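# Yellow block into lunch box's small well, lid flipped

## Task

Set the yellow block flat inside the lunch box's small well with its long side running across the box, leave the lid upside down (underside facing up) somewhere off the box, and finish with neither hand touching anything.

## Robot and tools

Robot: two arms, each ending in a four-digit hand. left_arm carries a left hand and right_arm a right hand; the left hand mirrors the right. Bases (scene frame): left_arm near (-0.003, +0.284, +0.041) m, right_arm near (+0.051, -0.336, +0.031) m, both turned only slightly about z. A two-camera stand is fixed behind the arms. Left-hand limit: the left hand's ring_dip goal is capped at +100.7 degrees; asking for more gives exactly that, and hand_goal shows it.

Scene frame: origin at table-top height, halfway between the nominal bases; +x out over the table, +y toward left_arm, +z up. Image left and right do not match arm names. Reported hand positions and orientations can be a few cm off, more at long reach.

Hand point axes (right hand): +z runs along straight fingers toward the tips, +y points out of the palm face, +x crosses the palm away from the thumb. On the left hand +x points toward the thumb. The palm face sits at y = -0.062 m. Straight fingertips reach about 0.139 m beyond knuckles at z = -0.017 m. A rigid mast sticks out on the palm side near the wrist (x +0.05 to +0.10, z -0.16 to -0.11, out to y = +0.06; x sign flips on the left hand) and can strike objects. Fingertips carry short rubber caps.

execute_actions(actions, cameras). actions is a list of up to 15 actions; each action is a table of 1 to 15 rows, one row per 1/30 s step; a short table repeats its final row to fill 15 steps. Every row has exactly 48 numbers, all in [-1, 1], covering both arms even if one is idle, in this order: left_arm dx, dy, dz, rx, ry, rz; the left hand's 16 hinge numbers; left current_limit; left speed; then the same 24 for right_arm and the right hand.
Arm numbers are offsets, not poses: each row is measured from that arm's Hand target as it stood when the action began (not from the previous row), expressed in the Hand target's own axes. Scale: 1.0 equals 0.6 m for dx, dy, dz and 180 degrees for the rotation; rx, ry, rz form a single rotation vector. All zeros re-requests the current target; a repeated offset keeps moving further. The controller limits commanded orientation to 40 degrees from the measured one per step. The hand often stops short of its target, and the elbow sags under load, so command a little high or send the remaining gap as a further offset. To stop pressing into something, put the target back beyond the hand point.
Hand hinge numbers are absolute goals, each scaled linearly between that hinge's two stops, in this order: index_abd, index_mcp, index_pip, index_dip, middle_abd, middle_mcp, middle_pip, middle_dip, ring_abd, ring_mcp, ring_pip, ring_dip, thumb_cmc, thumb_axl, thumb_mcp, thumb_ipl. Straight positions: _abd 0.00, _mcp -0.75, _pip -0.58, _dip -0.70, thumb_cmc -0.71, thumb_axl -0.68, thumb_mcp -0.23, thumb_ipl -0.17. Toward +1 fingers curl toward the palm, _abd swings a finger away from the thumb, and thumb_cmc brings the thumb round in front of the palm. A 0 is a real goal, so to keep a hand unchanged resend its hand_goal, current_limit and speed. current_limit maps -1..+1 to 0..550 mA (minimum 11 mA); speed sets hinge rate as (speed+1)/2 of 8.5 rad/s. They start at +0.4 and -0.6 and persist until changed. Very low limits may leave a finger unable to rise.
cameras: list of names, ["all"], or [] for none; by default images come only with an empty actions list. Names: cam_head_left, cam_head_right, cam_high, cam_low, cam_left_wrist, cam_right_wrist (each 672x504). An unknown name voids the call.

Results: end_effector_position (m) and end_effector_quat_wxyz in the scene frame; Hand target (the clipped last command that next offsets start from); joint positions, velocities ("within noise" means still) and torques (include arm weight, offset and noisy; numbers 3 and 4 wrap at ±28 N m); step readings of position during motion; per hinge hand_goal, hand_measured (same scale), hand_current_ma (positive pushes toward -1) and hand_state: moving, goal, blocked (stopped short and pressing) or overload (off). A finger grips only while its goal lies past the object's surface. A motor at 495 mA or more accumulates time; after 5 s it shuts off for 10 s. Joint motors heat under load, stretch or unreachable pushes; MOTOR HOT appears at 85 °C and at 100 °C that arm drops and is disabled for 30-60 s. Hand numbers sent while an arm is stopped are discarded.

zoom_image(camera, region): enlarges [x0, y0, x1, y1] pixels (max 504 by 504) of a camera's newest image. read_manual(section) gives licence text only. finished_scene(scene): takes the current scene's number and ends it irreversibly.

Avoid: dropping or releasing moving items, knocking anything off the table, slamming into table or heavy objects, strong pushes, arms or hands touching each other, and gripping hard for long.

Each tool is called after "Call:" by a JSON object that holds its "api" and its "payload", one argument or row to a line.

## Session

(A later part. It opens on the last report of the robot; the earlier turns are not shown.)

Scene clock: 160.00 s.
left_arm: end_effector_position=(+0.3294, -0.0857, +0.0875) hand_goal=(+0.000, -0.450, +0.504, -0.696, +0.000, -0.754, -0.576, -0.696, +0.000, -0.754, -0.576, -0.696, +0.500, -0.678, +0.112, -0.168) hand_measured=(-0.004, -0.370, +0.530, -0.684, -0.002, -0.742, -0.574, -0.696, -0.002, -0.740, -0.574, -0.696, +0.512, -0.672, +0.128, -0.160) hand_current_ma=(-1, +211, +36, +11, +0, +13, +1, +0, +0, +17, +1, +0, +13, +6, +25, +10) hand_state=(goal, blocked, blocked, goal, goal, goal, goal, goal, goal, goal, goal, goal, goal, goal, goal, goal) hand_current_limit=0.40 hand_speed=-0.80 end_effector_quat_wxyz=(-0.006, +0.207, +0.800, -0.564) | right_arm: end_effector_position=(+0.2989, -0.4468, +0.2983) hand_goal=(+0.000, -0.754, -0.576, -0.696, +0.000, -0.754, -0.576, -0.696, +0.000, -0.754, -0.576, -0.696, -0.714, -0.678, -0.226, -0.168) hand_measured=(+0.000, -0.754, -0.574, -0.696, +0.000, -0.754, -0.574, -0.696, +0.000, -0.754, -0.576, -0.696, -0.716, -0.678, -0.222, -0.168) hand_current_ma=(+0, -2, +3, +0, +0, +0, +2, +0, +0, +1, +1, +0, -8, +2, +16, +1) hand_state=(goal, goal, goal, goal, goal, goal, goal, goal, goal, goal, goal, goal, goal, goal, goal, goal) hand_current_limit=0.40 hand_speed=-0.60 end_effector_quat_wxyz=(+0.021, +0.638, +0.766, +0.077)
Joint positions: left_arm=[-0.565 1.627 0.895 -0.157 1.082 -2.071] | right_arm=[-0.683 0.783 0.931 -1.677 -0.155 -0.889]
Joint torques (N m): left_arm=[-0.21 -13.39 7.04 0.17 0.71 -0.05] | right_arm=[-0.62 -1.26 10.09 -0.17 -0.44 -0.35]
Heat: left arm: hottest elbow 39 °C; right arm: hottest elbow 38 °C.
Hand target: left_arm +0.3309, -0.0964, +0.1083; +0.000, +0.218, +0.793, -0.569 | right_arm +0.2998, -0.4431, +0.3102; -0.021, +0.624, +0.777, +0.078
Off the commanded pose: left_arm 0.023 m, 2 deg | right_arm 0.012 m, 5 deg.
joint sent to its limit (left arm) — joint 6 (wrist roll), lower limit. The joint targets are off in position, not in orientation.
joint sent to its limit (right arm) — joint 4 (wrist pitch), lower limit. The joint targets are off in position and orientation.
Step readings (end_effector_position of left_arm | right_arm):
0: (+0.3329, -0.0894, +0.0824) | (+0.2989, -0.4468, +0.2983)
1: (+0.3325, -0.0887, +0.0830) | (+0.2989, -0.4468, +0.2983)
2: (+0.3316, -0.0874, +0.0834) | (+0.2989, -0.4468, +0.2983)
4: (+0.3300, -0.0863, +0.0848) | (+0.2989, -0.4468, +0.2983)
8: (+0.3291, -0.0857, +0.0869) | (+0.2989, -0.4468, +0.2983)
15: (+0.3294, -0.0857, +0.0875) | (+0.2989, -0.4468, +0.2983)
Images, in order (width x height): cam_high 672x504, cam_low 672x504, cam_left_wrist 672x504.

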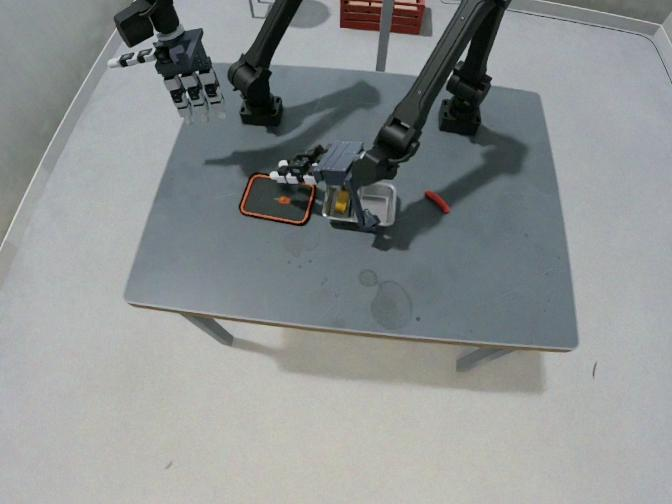

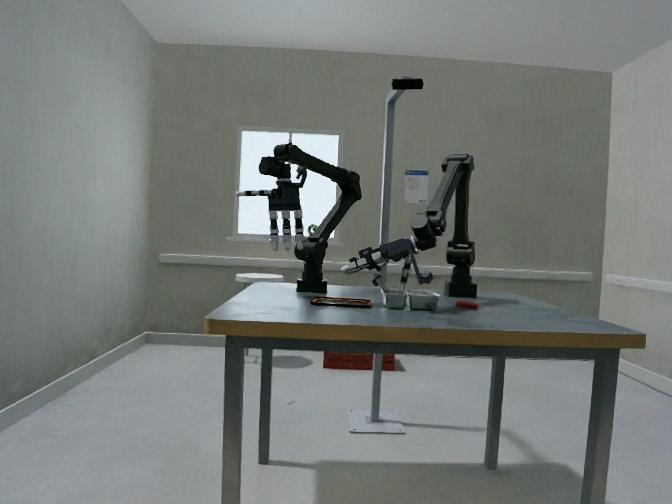

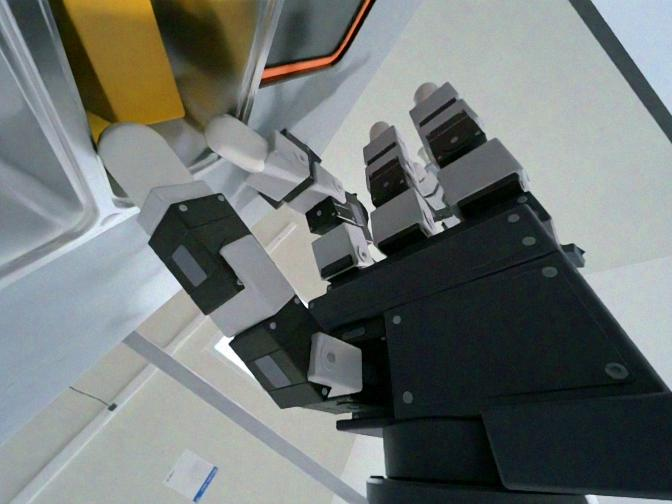

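Call:
{"api": "execute_actions", "payload": {
  "actions": [
    [[-0.03,-0.105,-0.041,0,0,0,0,-0.45,0.504,-0.696,0,-0.754,-0.576,-0.696,0,-0.754,-0.576,-0.696,0.5,-0.678,0.112,-0.168,0.4,-0.8,0,0,0,0,0,0,0,-0.754,-0.576,-0.696,0,-0.754,-0.576,-0.696,0,-0.754,-0.576,-0.696,-0.714,-0.678,-0.226,-0.168,0.4,-0.6]]
  ],
  "cameras": ["cam_left_wrist","cam_head_left","cam_high"]
}}

Call:
{"api": "zoom_image", "payload": {
  "camera": "cam_left_wrist",
  "region": [0, 0, 360, 270]
}}

Call:
{"api": "zoom_image", "payload": {
  "camera": "cam_high",
  "region": [280, 120, 440, 240]
}}

Call:
{"api": "zoom_image", "payload": {
  "camera": "cam_head_left",
  "region": [350, 180, 510, 300]
}}

Scene clock: 161.57 s.
left_arm: end_effector_position=(+0.3244, -0.0824, +0.1584) hand_goal=(+0.000, -0.450, +0.504, -0.696, +0.000, -0.754, -0.576, -0.696, +0.000, -0.754, -0.576, -0.696, +0.500, -0.678, +0.112, -0.168) hand_measured=(-0.002, -0.438, +0.506, -0.694, -0.002, -0.742, -0.574, -0.696, -0.002, -0.740, -0.574, -0.696, +0.502, -0.676, +0.114, -0.166) hand_current_ma=(+0, +11, +1, +1, +0, +13, +1, +0, +0, +17, +1, +0, +1, +1, +1, +1) hand_state=(goal, goal, goal, goal, goal, goal, goal, goal, goal, goal, goal, goal, goal, goal, goal, goal) hand_current_limit=0.40 hand_speed=-0.80 end_effector_quat_wxyz=(-0.007, +0.204, +0.801, -0.563) | right_arm: end_effector_position=(+0.2989, -0.4468, +0.2983) hand_goal=(+0.000, -0.754, -0.576, -0.696, +0.000, -0.754, -0.576, -0.696, +0.000, -0.754, -0.576, -0.696, -0.714, -0.678, -0.226, -0.168) hand_measured=(+0.000, -0.754, -0.574, -0.696, +0.000, -0.754, -0.574, -0.696, +0.000, -0.754, -0.576, -0.696, -0.716, -0.678, -0.222, -0.168) hand_current_ma=(+0, -2, +3, +0, +0, +0, +2, +0, +0, +1, +1, +0, -8, +2, +16, +1) hand_state=(goal, goal, goal, goal, goal, goal, goal, goal, goal, goal, goal, goal, goal, goal, goal, goal) hand_current_limit=0.40 hand_speed=-0.60 end_effector_quat_wxyz=(+0.021, +0.638, +0.766, +0.077)
Joint positions: left_arm=[-0.565 1.492 0.963 -0.358 1.08 -2.08] | right_arm=[-0.683 0.783 0.931 -1.677 -0.155 -0.889]
Joint torques (N m): left_arm=[-0.15 -10.52 9.42 0.24 0.77 -0.05] | right_arm=[-0.62 -1.2 10.07 -0.18 -0.43 -0.34]
Heat: left arm: hottest elbow 39 °C; right arm: hottest elbow 38 °C.
Hand target: left_arm +0.3315, -0.0965, +0.1783; +0.000, +0.218, +0.793, -0.569 | right_arm +0.2998, -0.4431, +0.3102; -0.021, +0.624, +0.777, +0.078
Off the commanded pose: left_arm 0.025 m, 2 deg | right_arm 0.012 m, 5 deg.
joint sent to its limit (left arm) — joint 6 (wrist roll), lower limit. The joint targets are off in position, not in orientation.
joint sent to its limit (right arm) — joint 4 (wrist pitch), lower limit. The joint targets are off in position and orientation.
Step readings (end_effector_position of left_arm | right_arm):
0: (+0.3294, -0.0857, +0.0875) | (+0.2989, -0.4468, +0.2983)
1: (+0.3261, -0.0835, +0.0893) | (+0.2989, -0.4468, +0.2983)
2: (+0.3207, -0.0797, +0.0930) | (+0.2989, -0.4468, +0.2983)
4: (+0.3132, -0.0750, +0.1101) | (+0.2989, -0.4468, +0.2983)
8: (+0.3180, -0.0784, +0.1485) | (+0.2989, -0.4468, +0.2983)
15: (+0.3250, -0.0828, +0.1601) | (+0.2989, -0.4468, +0.2983)
Images, in order (width x height): cam_head_left 672x504, cam_high 672x504, cam_left_wrist 672x504.

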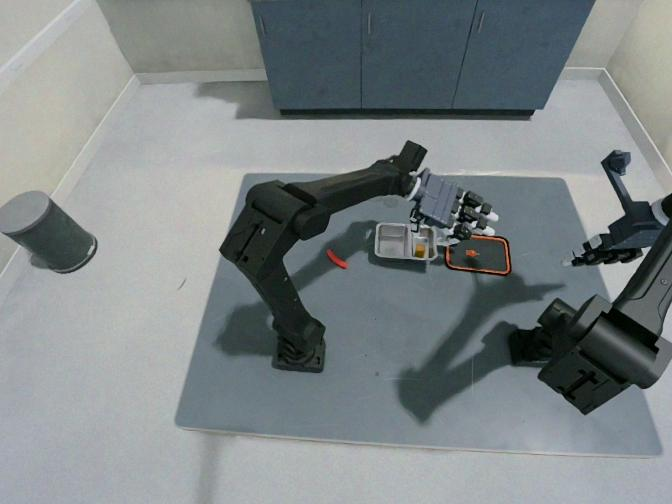

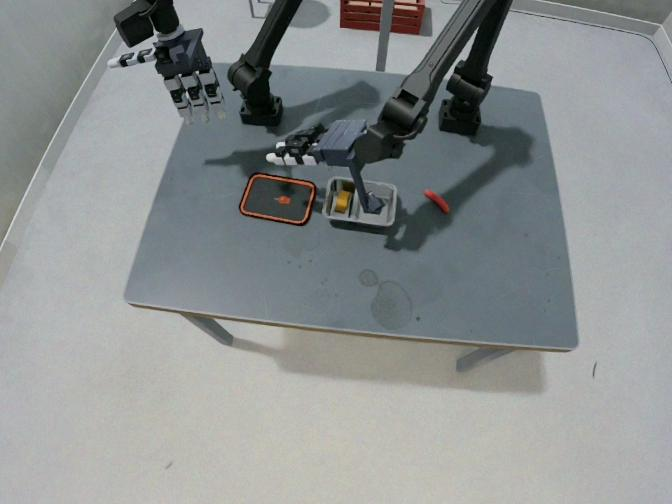

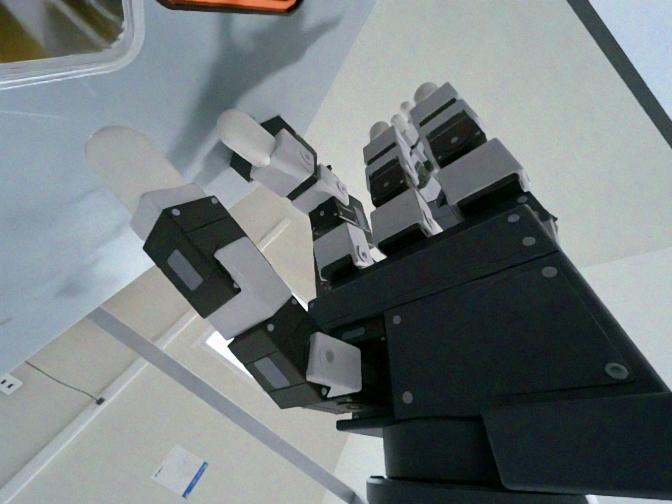

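Scaled by 1.400 from the camera's 672x504 image, which has a finer 960x720 frame.

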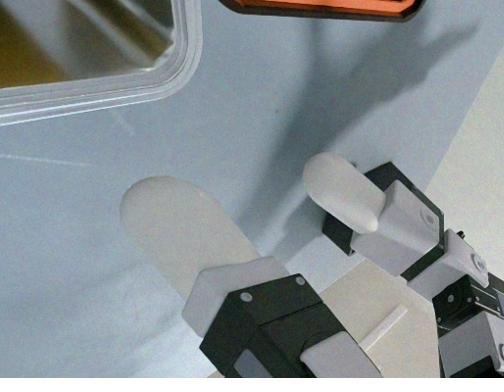

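Scaled by 3.150 from the camera's 672x504 image, which has a finer 960x720 frame.

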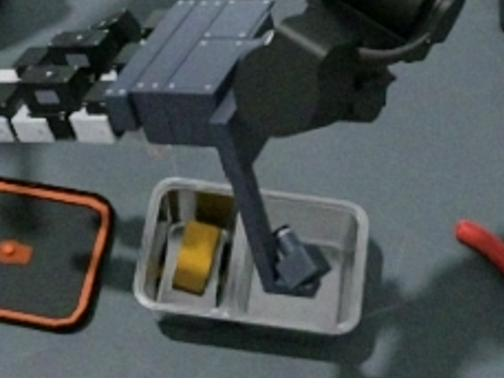

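Scaled by 3.150 from the camera's 672x504 image, which has a finer 960x720 frame.

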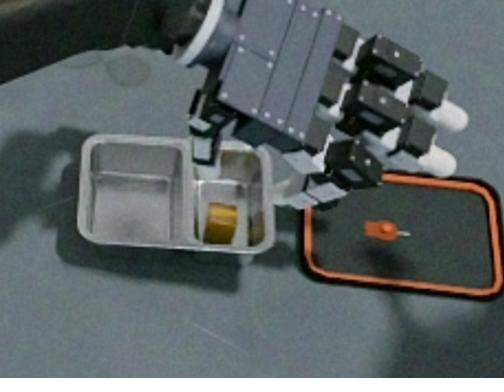

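Call:
{"api": "execute_actions", "payload": {
  "actions": [
    [[0.0,-0.09,-0.2,0,0,0,0,-0.754,-0.576,-0.696,0,-0.754,-0.576,-0.696,0,-0.754,-0.576,-0.696,0.5,-0.678,0.112,-0.168,0.4,-0.8,0,0,0,0,0,0,0,-0.754,-0.576,-0.696,0,-0.754,-0.576,-0.696,0,-0.754,-0.576,-0.696,-0.714,-0.678,-0.226,-0.168,0.4,-0.6]],
    [[0.0,0,-0.15,0,0,0,0,-0.754,-0.576,-0.696,0,-0.754,-0.576,-0.696,0,-0.754,-0.576,-0.696,0.5,-0.678,0.112,-0.168,0.4,-0.8,0,0,0,0,0,0,0,-0.754,-0.576,-0.696,0,-0.754,-0.576,-0.696,0,-0.754,-0.576,-0.696,-0.714,-0.678,-0.226,-0.168,0.4,-0.6]]
  ],
  "cameras": ["cam_left_wrist","cam_head_left","cam_high","cam_low"]
}}

Call:
{"api": "zoom_image", "payload": {
  "camera": "cam_high",
  "region": [310, 160, 410, 240]
}}

Call:
{"api": "zoom_image", "payload": {
  "camera": "cam_head_left",
  "region": [360, 210, 450, 280]
}}

Call:
{"api": "zoom_image", "payload": {
  "camera": "cam_left_wrist",
  "region": [0, 0, 360, 270]
}}

Scene clock: 165.00 s.
left_arm: end_effector_position=(+0.3550, +0.0888, +0.2731) hand_goal=(+0.000, -0.754, -0.576, -0.696, +0.000, -0.754, -0.576, -0.696, +0.000, -0.754, -0.576, -0.696, +0.500, -0.678, +0.112, -0.168) hand_measured=(+0.000, -0.738, -0.568, -0.694, +0.000, -0.742, -0.574, -0.696, +0.000, -0.740, -0.574, -0.696, +0.500, -0.676, +0.112, -0.166) hand_current_ma=(+0, +19, +5, +1, +0, +13, +1, +0, +0, +15, +1, +0, +0, +0, +0, +1) hand_state=(goal, goal, goal, goal, goal, goal, goal, goal, goal, goal, goal, goal, goal, goal, goal, goal) hand_current_limit=0.40 hand_speed=-0.80 end_effector_quat_wxyz=(-0.016, +0.188, +0.802, -0.566) | right_arm: end_effector_position=(+0.2989, -0.4468, +0.2983) hand_goal=(+0.000, -0.754, -0.576, -0.696, +0.000, -0.754, -0.576, -0.696, +0.000, -0.754, -0.576, -0.696, -0.714, -0.678, -0.226, -0.168) hand_measured=(+0.000, -0.754, -0.574, -0.696, +0.000, -0.754, -0.574, -0.696, +0.000, -0.754, -0.576, -0.696, -0.716, -0.678, -0.222, -0.168) hand_current_ma=(+0, -2, +3, +0, +0, +0, +2, +0, +0, +1, +1, +0, -8, +2, +16, +1) hand_state=(goal, goal, goal, goal, goal, goal, goal, goal, goal, goal, goal, goal, goal, goal, goal, goal) hand_current_limit=0.40 hand_speed=-0.60 end_effector_quat_wxyz=(+0.021, +0.638, +0.766, +0.077)
Joint positions: left_arm=[-0.152 1.446 1.273 -1.613 1.195 -1.138] | right_arm=[-0.683 0.783 0.931 -1.677 -0.155 -0.889]
Joint torques (N m): left_arm=[-0.26 -10.4 10.51 -1.06 1.16 0.1] | right_arm=[-0.73 -1.14 10.09 -0.13 -0.44 -0.35]
Heat: left arm: hottest elbow 40 °C; right arm: hottest elbow 38 °C.
Hand target: left_arm +0.3649, +0.0792, +0.3009; +0.000, +0.218, +0.793, -0.569 | right_arm +0.2998, -0.4431, +0.3102; -0.021, +0.624, +0.777, +0.078
Off the commanded pose: left_arm 0.031 m, 4 deg | right_arm 0.012 m, 5 deg.
joint sent to its limit (right arm) — joint 4 (wrist pitch), lower limit. The joint targets are off in position and orientation.
Step readings (end_effector_position of left_arm | right_arm):
0: (+0.3244, -0.0824, +0.1584) | (+0.2989, -0.4468, +0.2983)
1: (+0.3207, -0.0789, +0.1619) | (+0.2989, -0.4468, +0.2983)
2: (+0.3068, -0.0665, +0.1681) | (+0.2989, -0.4468, +0.2983)
4: (+0.3026, -0.0323, +0.1879) | (+0.2989, -0.4468, +0.2983)
8: (+0.3211, +0.0100, +0.2386) | (+0.2989, -0.4468, +0.2983)
15: (+0.3324, +0.0108, +0.2544) | (+0.2989, -0.4468, +0.2983)
16: (+0.3319, +0.0143, +0.2524) | (+0.2989, -0.4468, +0.2983)
17: (+0.3238, +0.0236, +0.2526) | (+0.2989, -0.4468, +0.2983)
19: (+0.3233, +0.0542, +0.2545) | (+0.2989, -0.4468, +0.2983)
23: (+0.3415, +0.0910, +0.2732) | (+0.2989, -0.4468, +0.2983)
30: (+0.3510, +0.0899, +0.2801) | (+0.2989, -0.4468, +0.2983)
Images, in order (width x height): cam_head_left 672x504, cam_high 672x504, cam_low 672x504, cam_left_wrist 672x504.

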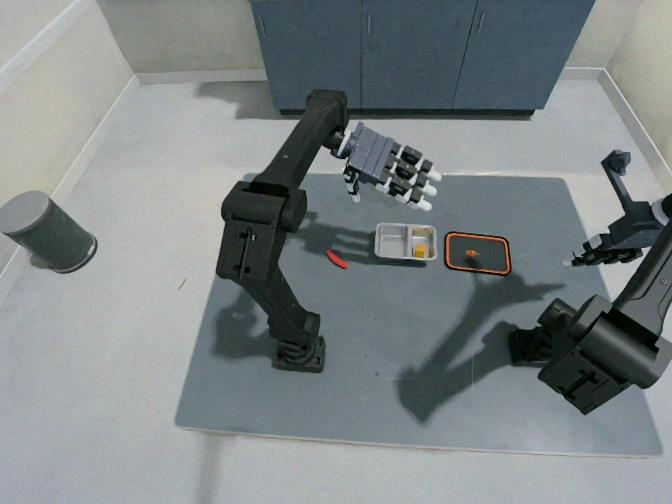

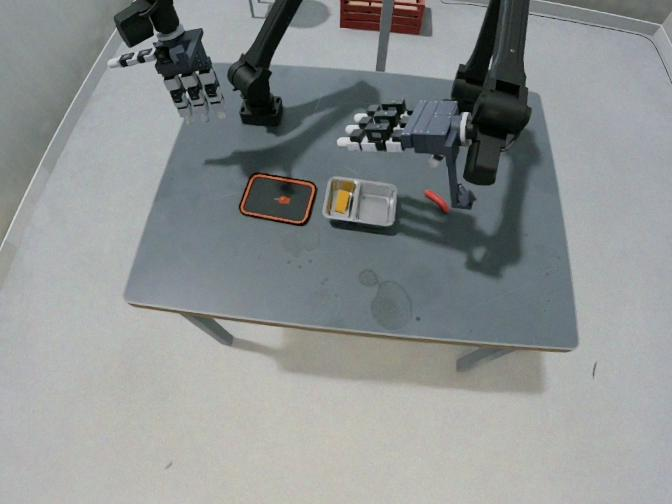

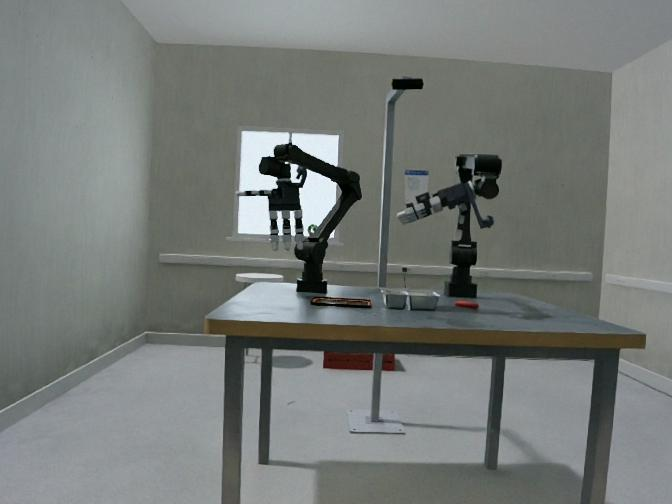

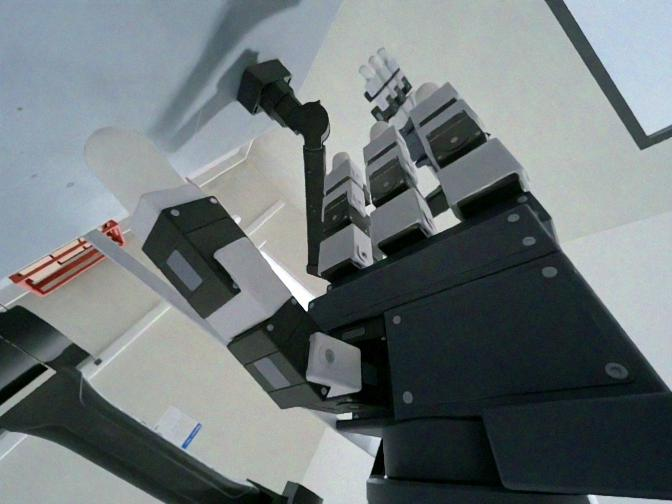

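Scaled by 5.040 from the camera's 672x504 image, which has a finer 960x720 frame.

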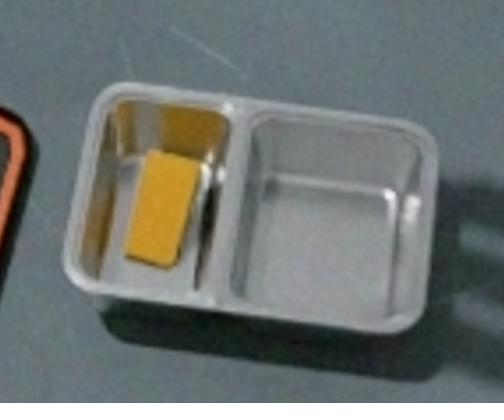

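Scaled by 5.600 from the camera's 672x504 image, which has a finer 960x720 frame.

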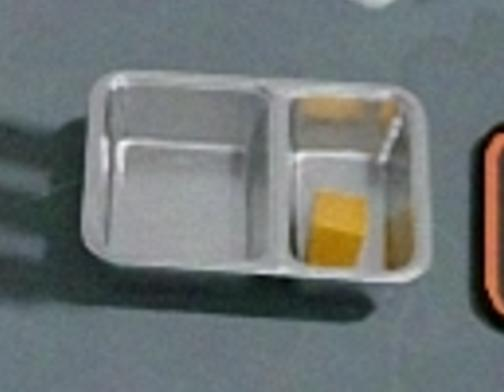

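Scaled by 1.400 from the camera's 672x504 image, which has a finer 960x720 frame.

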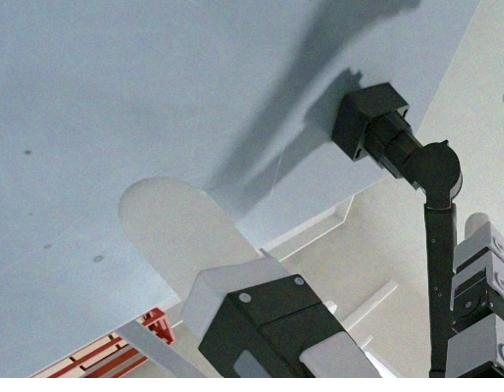

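Call:
{"api": "finished_scene", "payload": {
  "scene": 1
}}

The scene is finished: the task was done.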